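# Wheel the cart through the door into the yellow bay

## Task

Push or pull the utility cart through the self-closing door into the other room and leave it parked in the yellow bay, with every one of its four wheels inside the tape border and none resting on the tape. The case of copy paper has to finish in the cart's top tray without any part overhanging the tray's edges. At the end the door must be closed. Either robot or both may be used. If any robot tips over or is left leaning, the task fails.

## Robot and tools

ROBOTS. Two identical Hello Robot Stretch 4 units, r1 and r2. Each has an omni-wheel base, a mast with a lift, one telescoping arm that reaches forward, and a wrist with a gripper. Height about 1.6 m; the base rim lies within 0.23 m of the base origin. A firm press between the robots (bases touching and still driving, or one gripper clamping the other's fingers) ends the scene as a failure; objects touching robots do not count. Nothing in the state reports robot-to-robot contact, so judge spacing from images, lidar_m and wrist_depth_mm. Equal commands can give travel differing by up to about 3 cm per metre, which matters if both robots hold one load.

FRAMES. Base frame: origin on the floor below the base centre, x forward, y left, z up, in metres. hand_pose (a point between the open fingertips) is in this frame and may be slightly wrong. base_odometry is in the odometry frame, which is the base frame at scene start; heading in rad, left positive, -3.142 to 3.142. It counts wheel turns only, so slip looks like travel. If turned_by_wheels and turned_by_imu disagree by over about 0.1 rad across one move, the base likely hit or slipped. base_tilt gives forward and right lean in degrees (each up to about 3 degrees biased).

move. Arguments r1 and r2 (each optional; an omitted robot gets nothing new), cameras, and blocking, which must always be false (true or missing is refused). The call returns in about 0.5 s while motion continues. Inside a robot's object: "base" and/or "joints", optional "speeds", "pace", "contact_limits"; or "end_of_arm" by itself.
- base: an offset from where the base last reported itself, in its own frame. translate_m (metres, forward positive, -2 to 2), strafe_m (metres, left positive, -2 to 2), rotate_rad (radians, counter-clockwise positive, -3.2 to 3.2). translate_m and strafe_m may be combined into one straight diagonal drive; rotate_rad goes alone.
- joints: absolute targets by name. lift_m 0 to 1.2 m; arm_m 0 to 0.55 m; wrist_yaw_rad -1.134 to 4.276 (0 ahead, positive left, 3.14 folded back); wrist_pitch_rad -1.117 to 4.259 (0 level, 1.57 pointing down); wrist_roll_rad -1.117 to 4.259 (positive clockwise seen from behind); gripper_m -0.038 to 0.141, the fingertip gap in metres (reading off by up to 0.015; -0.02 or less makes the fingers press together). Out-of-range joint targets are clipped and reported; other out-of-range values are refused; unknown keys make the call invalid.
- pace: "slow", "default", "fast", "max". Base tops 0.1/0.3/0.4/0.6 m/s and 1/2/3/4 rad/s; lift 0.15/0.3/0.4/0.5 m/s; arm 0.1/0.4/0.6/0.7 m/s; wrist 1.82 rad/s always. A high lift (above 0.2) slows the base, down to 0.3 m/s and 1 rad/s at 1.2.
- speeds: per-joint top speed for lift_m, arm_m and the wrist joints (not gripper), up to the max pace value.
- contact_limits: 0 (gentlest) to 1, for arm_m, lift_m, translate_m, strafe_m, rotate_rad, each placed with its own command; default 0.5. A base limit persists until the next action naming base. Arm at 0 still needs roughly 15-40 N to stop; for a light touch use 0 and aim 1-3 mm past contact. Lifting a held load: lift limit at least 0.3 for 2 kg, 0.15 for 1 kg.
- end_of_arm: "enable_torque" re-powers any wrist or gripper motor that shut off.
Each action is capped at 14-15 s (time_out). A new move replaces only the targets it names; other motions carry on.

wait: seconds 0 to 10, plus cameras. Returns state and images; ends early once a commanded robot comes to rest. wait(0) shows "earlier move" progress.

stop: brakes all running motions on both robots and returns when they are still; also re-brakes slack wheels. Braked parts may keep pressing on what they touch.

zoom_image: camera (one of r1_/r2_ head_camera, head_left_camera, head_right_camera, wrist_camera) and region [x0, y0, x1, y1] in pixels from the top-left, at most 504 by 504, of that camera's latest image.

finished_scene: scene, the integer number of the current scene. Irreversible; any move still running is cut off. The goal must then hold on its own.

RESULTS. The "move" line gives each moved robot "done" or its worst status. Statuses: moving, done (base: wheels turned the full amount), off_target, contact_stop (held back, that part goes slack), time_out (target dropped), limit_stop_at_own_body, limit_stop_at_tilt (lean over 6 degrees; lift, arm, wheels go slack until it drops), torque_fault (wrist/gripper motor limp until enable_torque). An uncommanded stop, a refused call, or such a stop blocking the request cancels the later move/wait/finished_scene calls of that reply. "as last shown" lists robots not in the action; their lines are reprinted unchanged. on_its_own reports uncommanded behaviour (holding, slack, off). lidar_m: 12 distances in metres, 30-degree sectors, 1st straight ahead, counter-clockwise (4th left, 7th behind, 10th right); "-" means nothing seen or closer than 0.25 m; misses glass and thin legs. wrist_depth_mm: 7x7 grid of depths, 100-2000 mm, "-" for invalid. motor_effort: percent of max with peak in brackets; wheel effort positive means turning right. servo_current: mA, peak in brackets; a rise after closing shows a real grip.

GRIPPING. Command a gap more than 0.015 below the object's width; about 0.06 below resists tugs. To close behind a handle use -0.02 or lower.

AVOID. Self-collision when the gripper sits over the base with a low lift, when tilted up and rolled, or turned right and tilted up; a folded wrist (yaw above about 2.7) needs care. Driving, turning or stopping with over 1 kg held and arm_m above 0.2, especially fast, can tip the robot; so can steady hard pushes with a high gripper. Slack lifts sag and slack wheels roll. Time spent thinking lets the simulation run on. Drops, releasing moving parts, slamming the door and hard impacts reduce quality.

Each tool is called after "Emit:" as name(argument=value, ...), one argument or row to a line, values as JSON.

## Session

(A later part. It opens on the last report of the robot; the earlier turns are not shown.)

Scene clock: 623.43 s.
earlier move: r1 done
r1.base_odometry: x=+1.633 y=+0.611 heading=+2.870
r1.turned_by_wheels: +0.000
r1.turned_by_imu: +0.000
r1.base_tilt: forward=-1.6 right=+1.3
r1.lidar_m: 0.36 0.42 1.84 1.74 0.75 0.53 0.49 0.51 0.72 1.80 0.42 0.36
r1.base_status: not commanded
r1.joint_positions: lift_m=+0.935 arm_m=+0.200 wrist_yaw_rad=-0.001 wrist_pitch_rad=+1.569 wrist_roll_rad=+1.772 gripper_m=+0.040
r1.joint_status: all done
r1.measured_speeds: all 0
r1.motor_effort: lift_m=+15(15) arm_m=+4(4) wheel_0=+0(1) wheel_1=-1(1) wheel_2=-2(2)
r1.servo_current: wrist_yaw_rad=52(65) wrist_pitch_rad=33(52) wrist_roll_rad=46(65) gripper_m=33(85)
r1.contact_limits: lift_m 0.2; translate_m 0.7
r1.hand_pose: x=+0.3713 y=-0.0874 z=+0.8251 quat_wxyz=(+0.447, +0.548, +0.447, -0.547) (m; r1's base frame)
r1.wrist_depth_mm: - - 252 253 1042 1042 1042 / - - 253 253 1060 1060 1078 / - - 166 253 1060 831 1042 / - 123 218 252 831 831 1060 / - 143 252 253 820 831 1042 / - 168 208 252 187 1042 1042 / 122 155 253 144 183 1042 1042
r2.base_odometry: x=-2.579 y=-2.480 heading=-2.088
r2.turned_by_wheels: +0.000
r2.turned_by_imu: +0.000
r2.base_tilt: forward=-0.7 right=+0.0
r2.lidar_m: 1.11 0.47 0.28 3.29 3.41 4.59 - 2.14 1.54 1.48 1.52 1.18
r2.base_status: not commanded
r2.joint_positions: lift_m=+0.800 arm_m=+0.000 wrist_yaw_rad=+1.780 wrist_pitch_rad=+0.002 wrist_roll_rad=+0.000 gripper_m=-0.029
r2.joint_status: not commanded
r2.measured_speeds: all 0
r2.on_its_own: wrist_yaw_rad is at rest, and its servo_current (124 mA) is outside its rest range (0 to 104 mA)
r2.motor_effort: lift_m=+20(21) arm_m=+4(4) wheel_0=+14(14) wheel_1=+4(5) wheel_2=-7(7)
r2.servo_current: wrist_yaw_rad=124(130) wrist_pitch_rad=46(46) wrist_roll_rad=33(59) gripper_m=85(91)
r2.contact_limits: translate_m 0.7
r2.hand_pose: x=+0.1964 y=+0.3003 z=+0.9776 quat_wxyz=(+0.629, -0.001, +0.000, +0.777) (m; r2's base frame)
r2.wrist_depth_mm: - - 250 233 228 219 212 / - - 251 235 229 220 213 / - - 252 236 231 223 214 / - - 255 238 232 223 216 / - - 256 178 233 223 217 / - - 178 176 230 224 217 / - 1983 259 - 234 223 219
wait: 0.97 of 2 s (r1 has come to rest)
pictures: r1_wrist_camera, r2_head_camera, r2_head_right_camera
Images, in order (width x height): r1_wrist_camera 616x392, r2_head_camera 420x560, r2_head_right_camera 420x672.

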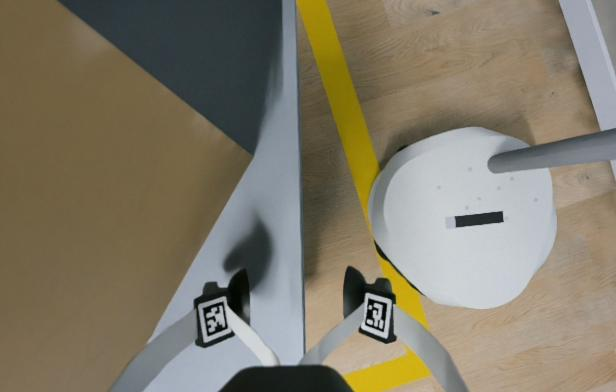

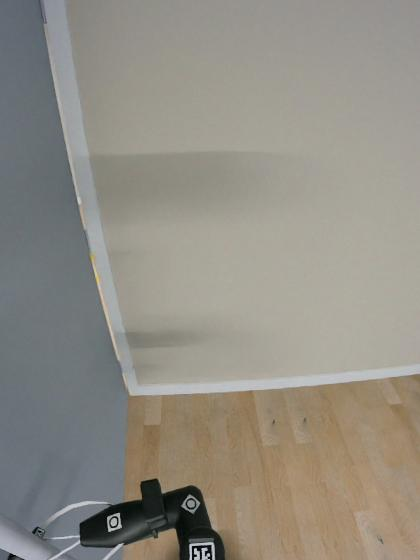

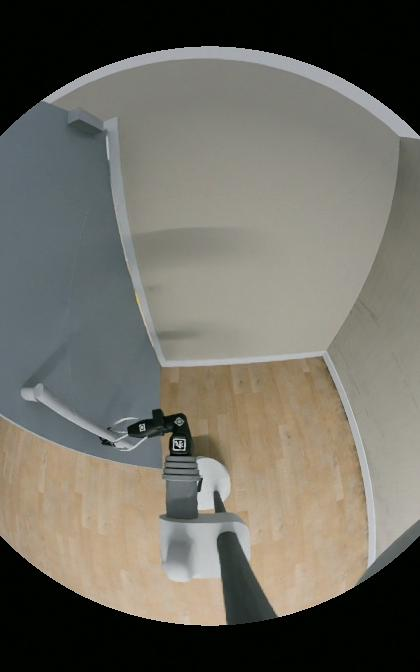

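Emit:
move(
  r1={"joints": {"lift_m": 1.12}},
  r2={"base": {"translate_m": -0.126, "strafe_m": 0.395}, "joints": {"wrist_yaw_rad": 1.45}, "speeds": {"wrist_yaw_rad": 0.19}, "contact_limits": {"translate_m": 0.8}},
  cameras=[],
  blocking=false,
)

Emit:
wait(
  seconds=3,
  cameras=["r1_head_left_camera", "r1_head_camera"],
)

Emit:
wait(
  seconds=3,
  cameras=["r2_head_right_camera", "r2_head_left_camera"],
)

Scene clock: 631.27 s.
move: r1 moving; r2 moving
r1.base_odometry: x=+1.633 y=+0.611 heading=+2.870
r1.turned_by_wheels: +0.000
r1.turned_by_imu: +0.000
r1.base_tilt: forward=-1.6 right=+1.2
r1.lidar_m: 0.34 0.41 1.83 1.74 0.75 0.52 0.49 0.52 0.73 1.78 0.44 0.36
r1.base_status: not commanded
r1.joint_positions: lift_m=+0.972 arm_m=+0.200 wrist_yaw_rad=-0.001 wrist_pitch_rad=+1.569 wrist_roll_rad=+1.772 gripper_m=+0.040
r1.joint_status: lift_m moving
r1.measured_speeds: translate_m=+0.000 strafe_m=+0.000 rotate_rad=+0.000 lift_m=+0.146 arm_m=+0.000 wrist_yaw_rad=+0.000 wrist_pitch_rad=+0.000 wrist_roll_rad=+0.000
r1.motor_effort: lift_m=+28(28) arm_m=+4(4) wheel_0=+0(1) wheel_1=-1(1) wheel_2=-2(2)
r1.servo_current: wrist_yaw_rad=33(59) wrist_pitch_rad=39(52) wrist_roll_rad=39(65) gripper_m=39(52)
r1.contact_limits: translate_m 0.7
r1.hand_pose: x=+0.3713 y=-0.0874 z=+0.8622 quat_wxyz=(+0.447, +0.548, +0.447, -0.547) (m; r1's base frame)
r1.wrist_depth_mm: - - 286 287 1078 1078 1098 / - - 286 287 1098 1078 1078 / - - 166 285 1078 866 1060 / - 118 219 287 866 878 1098 / - 142 286 287 878 866 1060 / - 168 195 286 188 1078 1098 / 123 156 286 145 182 1060 1098
r2.base_odometry: x=-2.548 y=-2.486 heading=-2.086
r2.turned_by_wheels: +0.002
r2.turned_by_imu: +0.004
r2.base_tilt: forward=-0.7 right=+0.1
r2.lidar_m: 1.12 0.46 0.27 3.23 3.34 4.55 - 2.17 1.58 1.50 1.56 1.18
r2.base_status: translate_m moving; strafe_m moving
r2.joint_positions: lift_m=+0.800 arm_m=+0.000 wrist_yaw_rad=+1.738 wrist_pitch_rad=+0.002 wrist_roll_rad=+0.000 gripper_m=-0.029
r2.joint_status: wrist_yaw_rad moving
r2.measured_speeds: translate_m=-0.035 strafe_m=+0.120 rotate_rad=-0.005 lift_m=+0.000 arm_m=+0.000 wrist_yaw_rad=-0.171 wrist_pitch_rad=+0.000 wrist_roll_rad=+0.000
r2.motor_effort: lift_m=+20(21) arm_m=+4(4) wheel_0=+1(13) wheel_1=+16(18) wheel_2=+7(8)
r2.servo_current: wrist_yaw_rad=754(761) wrist_pitch_rad=46(46) wrist_roll_rad=46(52) gripper_m=78(85)
r2.contact_limits: translate_m 0.8
r2.hand_pose: x=+0.2092 y=+0.2989 z=+0.9776 quat_wxyz=(+0.646, -0.001, +0.000, +0.764) (m; r2's base frame)
r2.wrist_depth_mm: - - 246 233 225 216 211 / - - 249 234 228 218 211 / - - 249 234 229 220 213 / - - 252 235 229 221 215 / - - 252 204 231 222 216 / - - 178 174 229 223 216 / - 1983 257 - 233 221 217
pictures: none
No camera images: "cameras" was empty.

Scene clock: 632.63 s.
earlier move: r1 done; r2 moving
r1.base_odometry: x=+1.633 y=+0.611 heading=+2.870
r1.turned_by_wheels: +0.000
r1.turned_by_imu: +0.000
r1.base_tilt: forward=-1.6 right=+1.3
r1.lidar_m: 0.34 0.43 1.85 1.75 0.75 0.52 0.49 0.51 0.70 1.79 0.44 0.34
r1.base_status: not commanded
r1.joint_positions: lift_m=+1.119 arm_m=+0.200 wrist_yaw_rad=-0.001 wrist_pitch_rad=+1.569 wrist_roll_rad=+1.772 gripper_m=+0.040
r1.joint_status: all done
r1.measured_speeds: all 0
r1.motor_effort: lift_m=+25(28) arm_m=+4(4) wheel_0=+0(1) wheel_1=-1(1) wheel_2=-2(2)
r1.servo_current: wrist_yaw_rad=46(72) wrist_pitch_rad=46(52) wrist_roll_rad=52(65) gripper_m=39(52)
r1.contact_limits: translate_m 0.7
r1.hand_pose: x=+0.3713 y=-0.0874 z=+1.0093 quat_wxyz=(+0.447, +0.548, +0.447, -0.547) (m; r1's base frame)
r1.wrist_depth_mm: 158 404 418 1229 1255 1229 - / 158 158 433 439 1205 1255 1229 / 158 158 159 436 1205 1255 661 / 158 158 236 1229 1008 1025 1229 / 158 158 355 439 1008 1042 1229 / 158 168 195 439 187 1205 1229 / 158 158 436 144 1229 1229 1229
r2.base_odometry: x=-2.232 y=-2.553 heading=-2.087
r2.turned_by_wheels: -0.002
r2.turned_by_imu: +0.005
r2.base_tilt: forward=-0.6 right=+0.0
r2.lidar_m: 0.76 0.33 0.38 2.92 3.06 4.15 - 2.65 1.90 1.80 1.75 1.28
r2.base_status: translate_m moving; strafe_m moving
r2.joint_positions: lift_m=+0.800 arm_m=+0.000 wrist_yaw_rad=+1.446 wrist_pitch_rad=+0.002 wrist_roll_rad=+0.000 gripper_m=-0.029
r2.joint_status: wrist_yaw_rad moving
r2.measured_speeds: translate_m=-0.055 strafe_m=+0.172 rotate_rad=-0.007 lift_m=+0.000 arm_m=+0.001 wrist_yaw_rad=-0.050 wrist_pitch_rad=+0.000 wrist_roll_rad=+0.000
r2.motor_effort: lift_m=+20(21) arm_m=+3(4) wheel_0=-1(13) wheel_1=+0(21) wheel_2=+7(9)
r2.servo_current: wrist_yaw_rad=26(832) wrist_pitch_rad=33(46) wrist_roll_rad=52(59) gripper_m=85(91)
r2.contact_limits: translate_m 0.8
r2.hand_pose: x=+0.2934 y=+0.2753 z=+0.9776 quat_wxyz=(+0.750, +0.000, +0.001, +0.662) (m; r2's base frame)
r2.wrist_depth_mm: - - 249 161 233 225 220 / - - 249 161 232 227 221 / - - 250 165 236 229 223 / - - 252 163 236 229 223 / - - 254 165 238 231 226 / - - 185 166 182 230 227 / - 1921 257 - 239 230 228
wait: 1.37 of 3 s (r1 has come to rest)
pictures: r1_head_camera, r1_head_left_camera
Images, in order (width x height): r1_head_camera 420x560, r1_head_left_camera 420x672.

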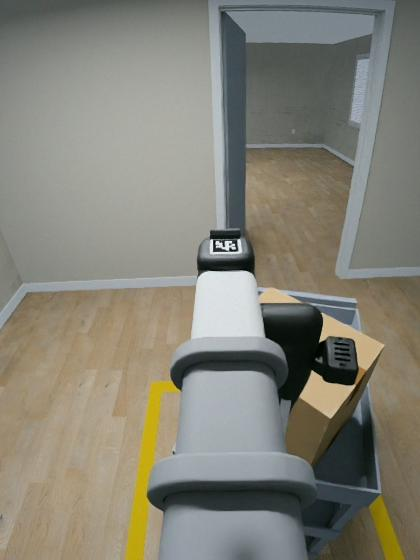

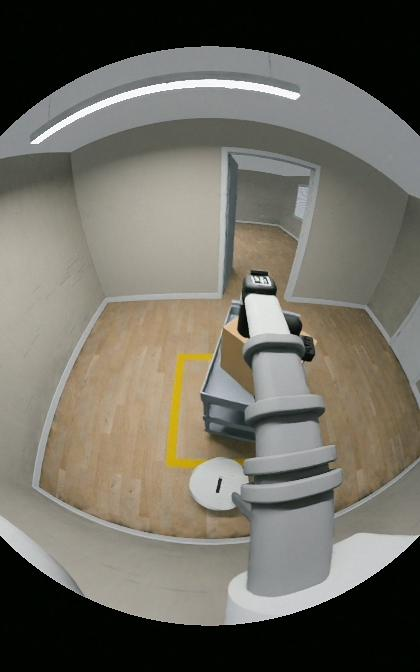

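Scene clock: 633.60 s.
earlier move: r2 off_target
r1.base_odometry: x=+1.633 y=+0.611 heading=+2.870
r1.turned_by_wheels: +0.000
r1.turned_by_imu: +0.000
r1.base_tilt: forward=-1.5 right=+1.3
r1.lidar_m: 0.35 0.41 1.84 1.71 0.76 0.54 0.50 0.53 0.71 1.80 0.46 0.33
r1.base_status: not commanded
r1.joint_positions: lift_m=+1.119 arm_m=+0.200 wrist_yaw_rad=-0.001 wrist_pitch_rad=+1.569 wrist_roll_rad=+1.772 gripper_m=+0.040
r1.joint_status: all done
r1.measured_speeds: all 0
r1.motor_effort: lift_m=+25(28) arm_m=+4(4) wheel_0=+0(1) wheel_1=-1(1) wheel_2=-2(2)
r1.servo_current: wrist_yaw_rad=46(72) wrist_pitch_rad=46(52) wrist_roll_rad=59(65) gripper_m=46(52)
r1.contact_limits: translate_m 0.7
r1.hand_pose: x=+0.3713 y=-0.0874 z=+1.0093 quat_wxyz=(+0.447, +0.548, +0.447, -0.547) (m; r1's base frame)
r1.wrist_depth_mm: 158 404 418 1229 1229 1229 - / 158 158 430 436 1229 1255 1229 / 158 159 158 436 1229 1229 654 / 158 158 236 1229 1025 1025 1229 / 158 158 357 433 1025 1008 1229 / 158 168 195 439 187 1229 1229 / 158 158 433 145 1205 1205 1255
r2.base_odometry: x=-2.173 y=-2.565 heading=-2.088
r2.turned_by_wheels: -0.001
r2.turned_by_imu: -0.002
r2.base_tilt: forward=-0.6 right=+0.1
r2.lidar_m: 0.71 0.36 0.40 2.87 2.96 4.05 - 2.70 1.98 1.87 1.79 1.30
r2.base_status: done
r2.joint_positions: lift_m=+0.800 arm_m=+0.000 wrist_yaw_rad=+1.429 wrist_pitch_rad=+0.002 wrist_roll_rad=+0.000 gripper_m=-0.029
r2.joint_status: wrist_yaw_rad off_target (ended at +1.429, target +1.450)
r2.measured_speeds: all 0
r2.on_its_own: wrist_yaw_rad is at rest, and its servo_current (117 mA) is outside its rest range (0 to 104 mA)
r2.motor_effort: lift_m=+20(21) arm_m=-4(4) wheel_0=-12(13) wheel_1=-10(21) wheel_2=+12(12)
r2.servo_current: wrist_yaw_rad=117(832) wrist_pitch_rad=46(46) wrist_roll_rad=46(59) gripper_m=85(91)
r2.contact_limits: translate_m 0.8
r2.hand_pose: x=+0.2983 y=+0.2731 z=+0.9776 quat_wxyz=(+0.756, +0.000, +0.001, +0.655) (m; r2's base frame)
r2.wrist_depth_mm: - - - 239 228 225 217 / - - - 240 229 225 220 / - - - 242 231 225 220 / - - - 243 231 228 221 / - - - 244 233 228 224 / - - - 182 171 228 224 / - - 253 - 236 232 -
wait: 0.97 of 3 s (r2 has come to rest)
pictures: r2_head_left_camera, r2_head_right_camera
Images, in order (width x height): r2_head_left_camera 420x672, r2_head_right_camera 420x672.

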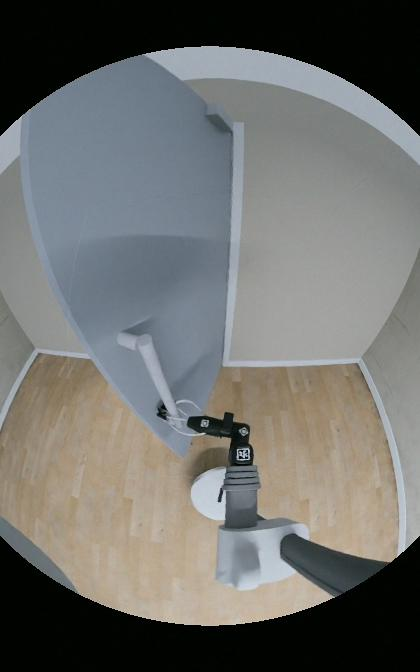

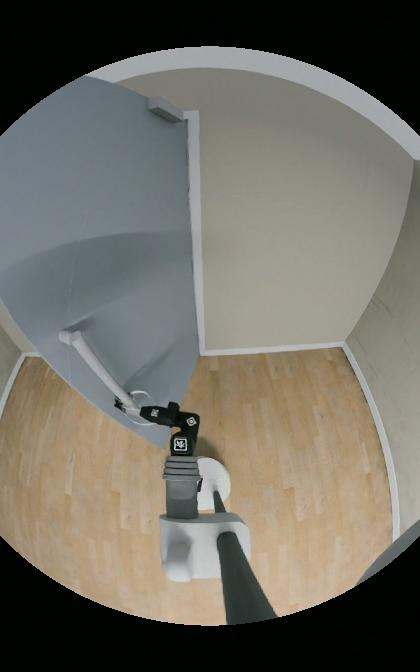

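Emit:
move(
  r2={"base": {"translate_m": 0.004, "strafe_m": 0.366}, "joints": {"wrist_yaw_rad": 1.08}, "speeds": {"wrist_yaw_rad": 0.22}, "contact_limits": {"translate_m": 0.8}},
  cameras=[],
  blocking=false,
)

Emit:
wait(
  seconds=4,
  cameras=["r2_head_left_camera"],
)

Emit:
move(
  r2={"base": {"translate_m": 0.109, "strafe_m": 0.282}, "joints": {"wrist_yaw_rad": 0.82}, "speeds": {"wrist_yaw_rad": 0.2}, "contact_limits": {"translate_m": 0.8}},
  cameras=[],
  blocking=false,
)

Emit:
wait(
  seconds=4,
  cameras=["r2_head_left_camera"],
)

Scene clock: 640.97 s.
move: r2 moving
r1: as last shown
r1.base_tilt: forward=-1.6 right=+1.3
r1.lidar_m: 0.36 0.40 1.84 1.73 0.77 0.54 0.48 0.52 0.70 1.79 0.42 0.34
r1.motor_effort: lift_m=+25(25) arm_m=+4(4) wheel_0=+1(1) wheel_1=-1(1) wheel_2=-2(2)
r1.servo_current: wrist_yaw_rad=52(52) wrist_pitch_rad=39(46) wrist_roll_rad=46(59) gripper_m=52(52)
r1.contact_limits: translate_m 0.7
r1.wrist_depth_mm: 158 407 418 1229 1229 1205 - / 158 158 436 439 1229 1229 1229 / 158 158 159 436 1205 1229 661 / 158 158 236 1229 1025 991 1229 / 158 158 355 439 1025 1025 1229 / 158 169 195 439 187 1229 1205 / 158 158 433 145 1229 1255 1205
r2.base_odometry: x=-2.142 y=-2.583 heading=-2.089
r2.turned_by_wheels: -0.001
r2.turned_by_imu: -0.001
r2.base_tilt: forward=-0.6 right=+0.0
r2.lidar_m: 0.62 0.34 0.39 2.81 2.95 4.00 - 2.77 1.98 1.90 1.78 1.28
r2.base_status: translate_m moving; strafe_m moving
r2.joint_positions: lift_m=+0.800 arm_m=+0.000 wrist_yaw_rad=+1.341 wrist_pitch_rad=+0.002 wrist_roll_rad=+0.000 gripper_m=-0.029
r2.joint_status: wrist_yaw_rad moving
r2.measured_speeds: translate_m=-0.001 strafe_m=+0.142 rotate_rad=+0.005 lift_m=+0.000 arm_m=+0.000 wrist_yaw_rad=-0.209 wrist_pitch_rad=+0.000 wrist_roll_rad=+0.000
r2.motor_effort: lift_m=+20(20) arm_m=-4(4) wheel_0=-17(21) wheel_1=+1(8) wheel_2=+2(13)
r2.servo_current: wrist_yaw_rad=33(91) wrist_pitch_rad=46(46) wrist_roll_rad=52(52) gripper_m=85(91)
r2.contact_limits: translate_m 0.8
r2.hand_pose: x=+0.3216 y=+0.2610 z=+0.9776 quat_wxyz=(+0.783, +0.000, +0.001, +0.622) (m; r2's base frame)
r2.wrist_depth_mm: - - 245 160 232 229 225 / - - 247 162 234 229 226 / - - - 163 236 231 227 / - - - 164 236 232 229 / - - - 165 237 233 229 / - - 251 167 178 234 232 / - - 251 - 240 236 232
pictures: none
No camera images: "cameras" was empty.

Scene clock: 643.87 s.
earlier move: r2 done
r1.base_odometry: x=+1.633 y=+0.611 heading=+2.870
r1.turned_by_wheels: +0.000
r1.turned_by_imu: +0.000
r1.base_tilt: forward=-1.6 right=+1.3
r1.lidar_m: 0.36 0.42 1.83 1.72 0.76 0.52 0.48 0.52 0.72 1.78 0.43 0.35
r1.base_status: not commanded
r1.joint_positions: lift_m=+1.119 arm_m=+0.200 wrist_yaw_rad=-0.001 wrist_pitch_rad=+1.569 wrist_roll_rad=+1.772 gripper_m=+0.040
r1.joint_status: not commanded
r1.measured_speeds: all 0
r1.motor_effort: lift_m=+25(25) arm_m=+4(4) wheel_0=+1(1) wheel_1=-1(1) wheel_2=-2(2)
r1.servo_current: wrist_yaw_rad=52(78) wrist_pitch_rad=39(52) wrist_roll_rad=46(65) gripper_m=39(52)
r1.contact_limits: translate_m 0.7
r1.hand_pose: x=+0.3713 y=-0.0874 z=+1.0093 quat_wxyz=(+0.447, +0.548, +0.447, -0.547) (m; r1's base frame)
r1.wrist_depth_mm: 158 404 415 1205 1229 1205 - / 158 158 433 439 1229 1229 1205 / 158 158 159 436 1205 1255 654 / 158 158 236 1229 1025 1008 1229 / 158 159 359 433 1042 1025 1229 / 158 168 195 436 187 1229 1229 / 159 158 436 145 1205 1229 1229
r2.base_odometry: x=-1.858 y=-2.751 heading=-2.089
r2.turned_by_wheels: +0.000
r2.turned_by_imu: -0.151
r2.base_tilt: forward=-0.6 right=+0.1
r2.lidar_m: 0.56 0.38 1.50 2.47 2.49 3.05 - 3.98 2.53 2.28 2.09 1.32
r2.base_status: done
r2.joint_positions: lift_m=+0.800 arm_m=+0.000 wrist_yaw_rad=+1.062 wrist_pitch_rad=+0.002 wrist_roll_rad=+0.000 gripper_m=-0.029
r2.joint_status: all done
r2.measured_speeds: all 0
r2.on_its_own: wrist_yaw_rad is at rest, and its servo_current (111 mA) is outside its rest range (0 to 104 mA)
r2.motor_effort: lift_m=+20(21) arm_m=-8(9) wheel_0=-5(24) wheel_1=-9(20) wheel_2=+7(13)
r2.servo_current: wrist_yaw_rad=111(117) wrist_pitch_rad=39(52) wrist_roll_rad=46(59) gripper_m=91(91)
r2.contact_limits: translate_m 0.8
r2.hand_pose: x=+0.3880 y=+0.2092 z=+0.9776 quat_wxyz=(+0.862, +0.000, +0.001, +0.506) (m; r2's base frame)
r2.wrist_depth_mm: - - 238 162 241 243 244 / - - 239 162 243 244 245 / - - 241 164 243 245 247 / - - 242 164 245 247 249 / - - 244 166 246 248 249 / - - 244 167 178 249 251 / - - 245 - 249 251 252
wait: 2.90 of 4 s (r2 has come to rest)
pictures: r2_head_left_camera
Images, in order (width x height): r2_head_left_camera 420x672.

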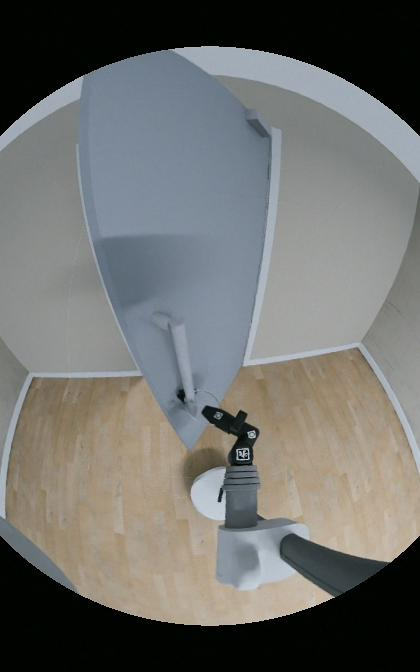

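Scene clock: 644.37 s.
move: r2 moving
r1: as last shown
r1.lidar_m: 0.35 0.40 1.84 1.74 0.76 0.55 0.50 0.51 0.70 1.80 0.41 0.34
r1.motor_effort: lift_m=+25(25) arm_m=+4(4) wheel_0=+0(0) wheel_1=-1(1) wheel_2=-2(2)
r1.servo_current: wrist_yaw_rad=52(72) wrist_pitch_rad=46(46) wrist_roll_rad=59(65) gripper_m=39(46)
r1.contact_limits: translate_m 0.7
r1.wrist_depth_mm: 158 402 418 1229 1229 1229 - / 158 158 436 433 1255 1255 1255 / 158 158 158 433 1205 1229 654 / 158 159 237 1229 1008 1008 1229 / 158 158 357 436 1025 1008 1229 / 158 168 195 436 188 1229 1229 / 158 158 433 145 1229 1205 1205
r2.base_odometry: x=-1.838 y=-2.775 heading=-2.089
r2.turned_by_wheels: +0.000
r2.turned_by_imu: +0.000
r2.base_tilt: forward=-0.6 right=+0.1
r2.lidar_m: 0.54 0.39 1.49 2.45 2.46 3.00 - 4.02 2.55 2.30 2.07 1.31
r2.base_status: translate_m moving; strafe_m moving
r2.joint_positions: lift_m=+0.800 arm_m=+0.000 wrist_yaw_rad=+0.994 wrist_pitch_rad=+0.002 wrist_roll_rad=+0.000 gripper_m=-0.029
r2.joint_status: wrist_yaw_rad moving
r2.measured_speeds: translate_m=+0.043 strafe_m=+0.115 rotate_rad=+0.002 lift_m=+0.000 arm_m=+0.000 wrist_yaw_rad=-0.175 wrist_pitch_rad=+0.000 wrist_roll_rad=+0.000
r2.motor_effort: lift_m=+20(21) arm_m=-8(9) wheel_0=-4(15) wheel_1=+8(9) wheel_2=-3(7)
r2.servo_current: wrist_yaw_rad=78(130) wrist_pitch_rad=39(46) wrist_roll_rad=46(59) gripper_m=85(91)
r2.contact_limits: translate_m 0.8
r2.hand_pose: x=+0.4018 y=+0.1940 z=+0.9776 quat_wxyz=(+0.879, +0.000, +0.001, +0.477) (m; r2's base frame)
r2.wrist_depth_mm: - - 239 162 245 248 250 / - - 240 163 245 249 252 / - - 240 166 247 250 253 / - - 242 164 247 251 254 / - - 245 167 249 252 255 / - - 186 166 181 253 256 / - 1921 245 - 252 256 258
pictures: none
No camera images: "cameras" was empty.

Scene clock: 646.33 s.
earlier move: r2 done
r1.base_odometry: x=+1.633 y=+0.611 heading=+2.870
r1.turned_by_wheels: +0.000
r1.turned_by_imu: +0.000
r1.base_tilt: forward=-1.6 right=+1.3
r1.lidar_m: 0.34 0.40 1.85 1.74 0.75 0.54 0.48 0.51 0.71 1.80 0.45 0.36
r1.base_status: not commanded
r1.joint_positions: lift_m=+1.119 arm_m=+0.200 wrist_yaw_rad=-0.001 wrist_pitch_rad=+1.569 wrist_roll_rad=+1.772 gripper_m=+0.040
r1.joint_status: not commanded
r1.measured_speeds: all 0
r1.motor_effort: lift_m=+25(25) arm_m=+4(4) wheel_0=+0(1) wheel_1=-1(1) wheel_2=-2(2)
r1.servo_current: wrist_yaw_rad=46(72) wrist_pitch_rad=39(46) wrist_roll_rad=46(65) gripper_m=46(52)
r1.contact_limits: translate_m 0.7
r1.hand_pose: x=+0.3713 y=-0.0874 z=+1.0093 quat_wxyz=(+0.447, +0.548, +0.447, -0.547) (m; r1's base frame)
r1.wrist_depth_mm: 158 399 415 1205 1229 1205 - / 158 158 436 436 1229 1255 1229 / 158 158 159 436 1229 1229 661 / 158 158 236 1205 1025 1008 1229 / 158 158 357 433 1008 1025 1255 / 158 169 195 430 187 1205 1255 / 158 158 436 145 1229 1255 1229
r2.base_odometry: x=-1.667 y=-2.985 heading=-2.090
r2.turned_by_wheels: -0.001
r2.turned_by_imu: +0.000
r2.base_tilt: forward=-0.6 right=+0.0
r2.lidar_m: 0.42 0.39 1.30 2.19 2.24 2.73 - 4.40 2.81 2.53 1.80 0.91
r2.base_status: done
r2.joint_positions: lift_m=+0.800 arm_m=+0.000 wrist_yaw_rad=+0.814 wrist_pitch_rad=+0.002 wrist_roll_rad=+0.000 gripper_m=-0.029
r2.joint_status: all done
r2.measured_speeds: all 0
r2.motor_effort: lift_m=+20(21) arm_m=-7(9) wheel_0=-8(15) wheel_1=-4(12) wheel_2=+3(7)
r2.servo_current: wrist_yaw_rad=46(137) wrist_pitch_rad=46(46) wrist_roll_rad=39(59) gripper_m=78(91)
r2.contact_limits: translate_m 0.8
r2.hand_pose: x=+0.4327 y=+0.1496 z=+0.9776 quat_wxyz=(+0.918, +0.000, +0.001, +0.396) (m; r2's base frame)
r2.wrist_depth_mm: - - 241 163 239 239 237 / 1983 - 242 166 240 240 240 / 1921 - 243 165 242 242 241 / - - 244 167 244 244 243 / - - 246 167 244 244 245 / - - 179 168 180 245 246 / - 127 158 - 247 246 247
wait: 1.97 of 4 s (r2 has come to rest)
pictures: r2_head_left_camera
Images, in order (width x height): r2_head_left_camera 420x672.

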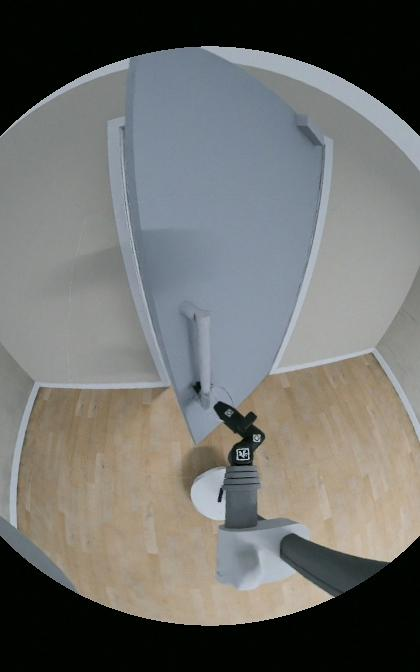

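Emit:
move(
  r2={"base": {"translate_m": 0.15, "strafe_m": 0.245}, "joints": {"wrist_yaw_rad": 0.64}, "speeds": {"wrist_yaw_rad": 0.14}, "contact_limits": {"translate_m": 0.8}},
  cameras=[],
  blocking=false,
)

Emit:
wait(
  seconds=4,
  cameras=["r2_head_left_camera"],
)

Scene clock: 660.83 s.
move: r2 moving
r1: as last shown
r1.lidar_m: 0.34 0.41 1.84 1.74 0.76 0.54 0.47 0.52 0.70 1.78 0.40 0.35
r1.motor_effort: lift_m=+25(25) arm_m=+4(4) wheel_0=+1(1) wheel_1=-1(1) wheel_2=-2(2)
r1.servo_current: wrist_yaw_rad=46(59) wrist_pitch_rad=39(46) wrist_roll_rad=39(65) gripper_m=39(46)
r1.contact_limits: translate_m 0.7
r1.wrist_depth_mm: 158 402 418 1205 1229 1229 - / 158 159 433 436 1229 1255 1229 / 158 158 159 439 1255 1229 661 / 158 158 236 1205 1008 1025 1229 / 158 159 357 433 1008 1008 1229 / 158 168 195 430 187 1229 1229 / 158 158 436 145 1229 1229 1229
r2.base_odometry: x=-1.652 y=-3.013 heading=-2.090
r2.turned_by_wheels: +0.000
r2.turned_by_imu: +0.000
r2.base_tilt: forward=-0.6 right=+0.1
r2.lidar_m: 0.42 0.42 1.28 2.18 2.21 2.72 - 4.47 2.80 2.55 1.76 0.89
r2.base_status: translate_m moving; strafe_m moving
r2.joint_positions: lift_m=+0.800 arm_m=+0.000 wrist_yaw_rad=+0.759 wrist_pitch_rad=+0.002 wrist_roll_rad=+0.000 gripper_m=-0.029
r2.joint_status: wrist_yaw_rad moving
r2.measured_speeds: translate_m=+0.064 strafe_m=+0.104 rotate_rad=+0.003 lift_m=+0.000 arm_m=+0.000 wrist_yaw_rad=-0.132 wrist_pitch_rad=+0.000 wrist_roll_rad=+0.000
r2.motor_effort: lift_m=+20(21) arm_m=-7(7) wheel_0=-6(15) wheel_1=+5(7) wheel_2=-4(5)
r2.servo_current: wrist_yaw_rad=33(72) wrist_pitch_rad=46(46) wrist_roll_rad=52(52) gripper_m=85(91)
r2.contact_limits: translate_m 0.8
r2.hand_pose: x=+0.4405 y=+0.1350 z=+0.9776 quat_wxyz=(+0.929, +0.000, +0.001, +0.370) (m; r2's base frame)
r2.wrist_depth_mm: - - 241 161 242 241 242 / 1863 - 242 162 242 243 243 / 1921 - 243 166 244 244 245 / 1863 - 244 164 245 246 247 / 1863 - 246 167 247 247 248 / 1921 - 182 167 180 248 249 / - 123 248 - 250 249 250
pictures: none
No camera images: "cameras" was empty.

Scene clock: 662.93 s.
earlier move: r2 done
r1.base_odometry: x=+1.633 y=+0.611 heading=+2.870
r1.turned_by_wheels: +0.000
r1.turned_by_imu: +0.000
r1.base_tilt: forward=-1.6 right=+1.3
r1.lidar_m: 0.34 0.42 1.84 1.74 0.74 0.52 0.49 0.50 0.72 1.77 0.43 0.34
r1.base_status: not commanded
r1.joint_positions: lift_m=+1.119 arm_m=+0.200 wrist_yaw_rad=-0.001 wrist_pitch_rad=+1.569 wrist_roll_rad=+1.772 gripper_m=+0.040
r1.joint_status: not commanded
r1.measured_speeds: all 0
r1.motor_effort: lift_m=+25(25) arm_m=+4(4) wheel_0=+0(1) wheel_1=+0(1) wheel_2=-2(2)
r1.servo_current: wrist_yaw_rad=26(72) wrist_pitch_rad=46(52) wrist_roll_rad=52(65) gripper_m=46(52)
r1.contact_limits: translate_m 0.7
r1.hand_pose: x=+0.3713 y=-0.0874 z=+1.0093 quat_wxyz=(+0.447, +0.548, +0.447, -0.547) (m; r1's base frame)
r1.wrist_depth_mm: 158 402 415 1255 1229 1205 - / 158 158 436 439 1229 1255 1229 / 158 158 158 433 1229 1229 661 / 158 159 236 1205 991 1025 1255 / 158 158 355 436 1008 1008 1255 / 158 168 195 436 189 1182 1205 / 158 158 436 144 1205 1229 1205
r2.base_odometry: x=-1.529 y=-3.237 heading=-2.090
r2.turned_by_wheels: +0.000
r2.turned_by_imu: -0.126
r2.base_tilt: forward=-0.6 right=+0.1
r2.lidar_m: 0.41 0.45 0.94 1.57 1.97 2.24 3.74 5.02 3.28 2.81 1.79 0.74
r2.base_status: done
r2.joint_positions: lift_m=+0.800 arm_m=+0.000 wrist_yaw_rad=+0.623 wrist_pitch_rad=+0.002 wrist_roll_rad=+0.000 gripper_m=-0.029
r2.joint_status: all done
r2.measured_speeds: all 0
r2.motor_effort: lift_m=+20(21) arm_m=-7(7) wheel_0=-6(24) wheel_1=-10(13) wheel_2=+6(8)
r2.servo_current: wrist_yaw_rad=98(111) wrist_pitch_rad=46(52) wrist_roll_rad=46(59) gripper_m=85(91)
r2.contact_limits: translate_m 0.8
r2.hand_pose: x=+0.4563 y=+0.0974 z=+0.9776 quat_wxyz=(+0.952, +0.000, +0.001, +0.307) (m; r2's base frame)
r2.wrist_depth_mm: - - 239 163 240 244 - / - - 241 164 242 243 246 / - - 241 165 245 245 247 / - - 242 166 246 247 248 / - - 244 167 247 248 250 / - - 181 168 179 250 250 / - - 246 - 249 251 251
wait: 2.10 of 4 s (r2 has come to rest)
pictures: r2_head_left_camera
Images, in order (width x height): r2_head_left_camera 420x672.

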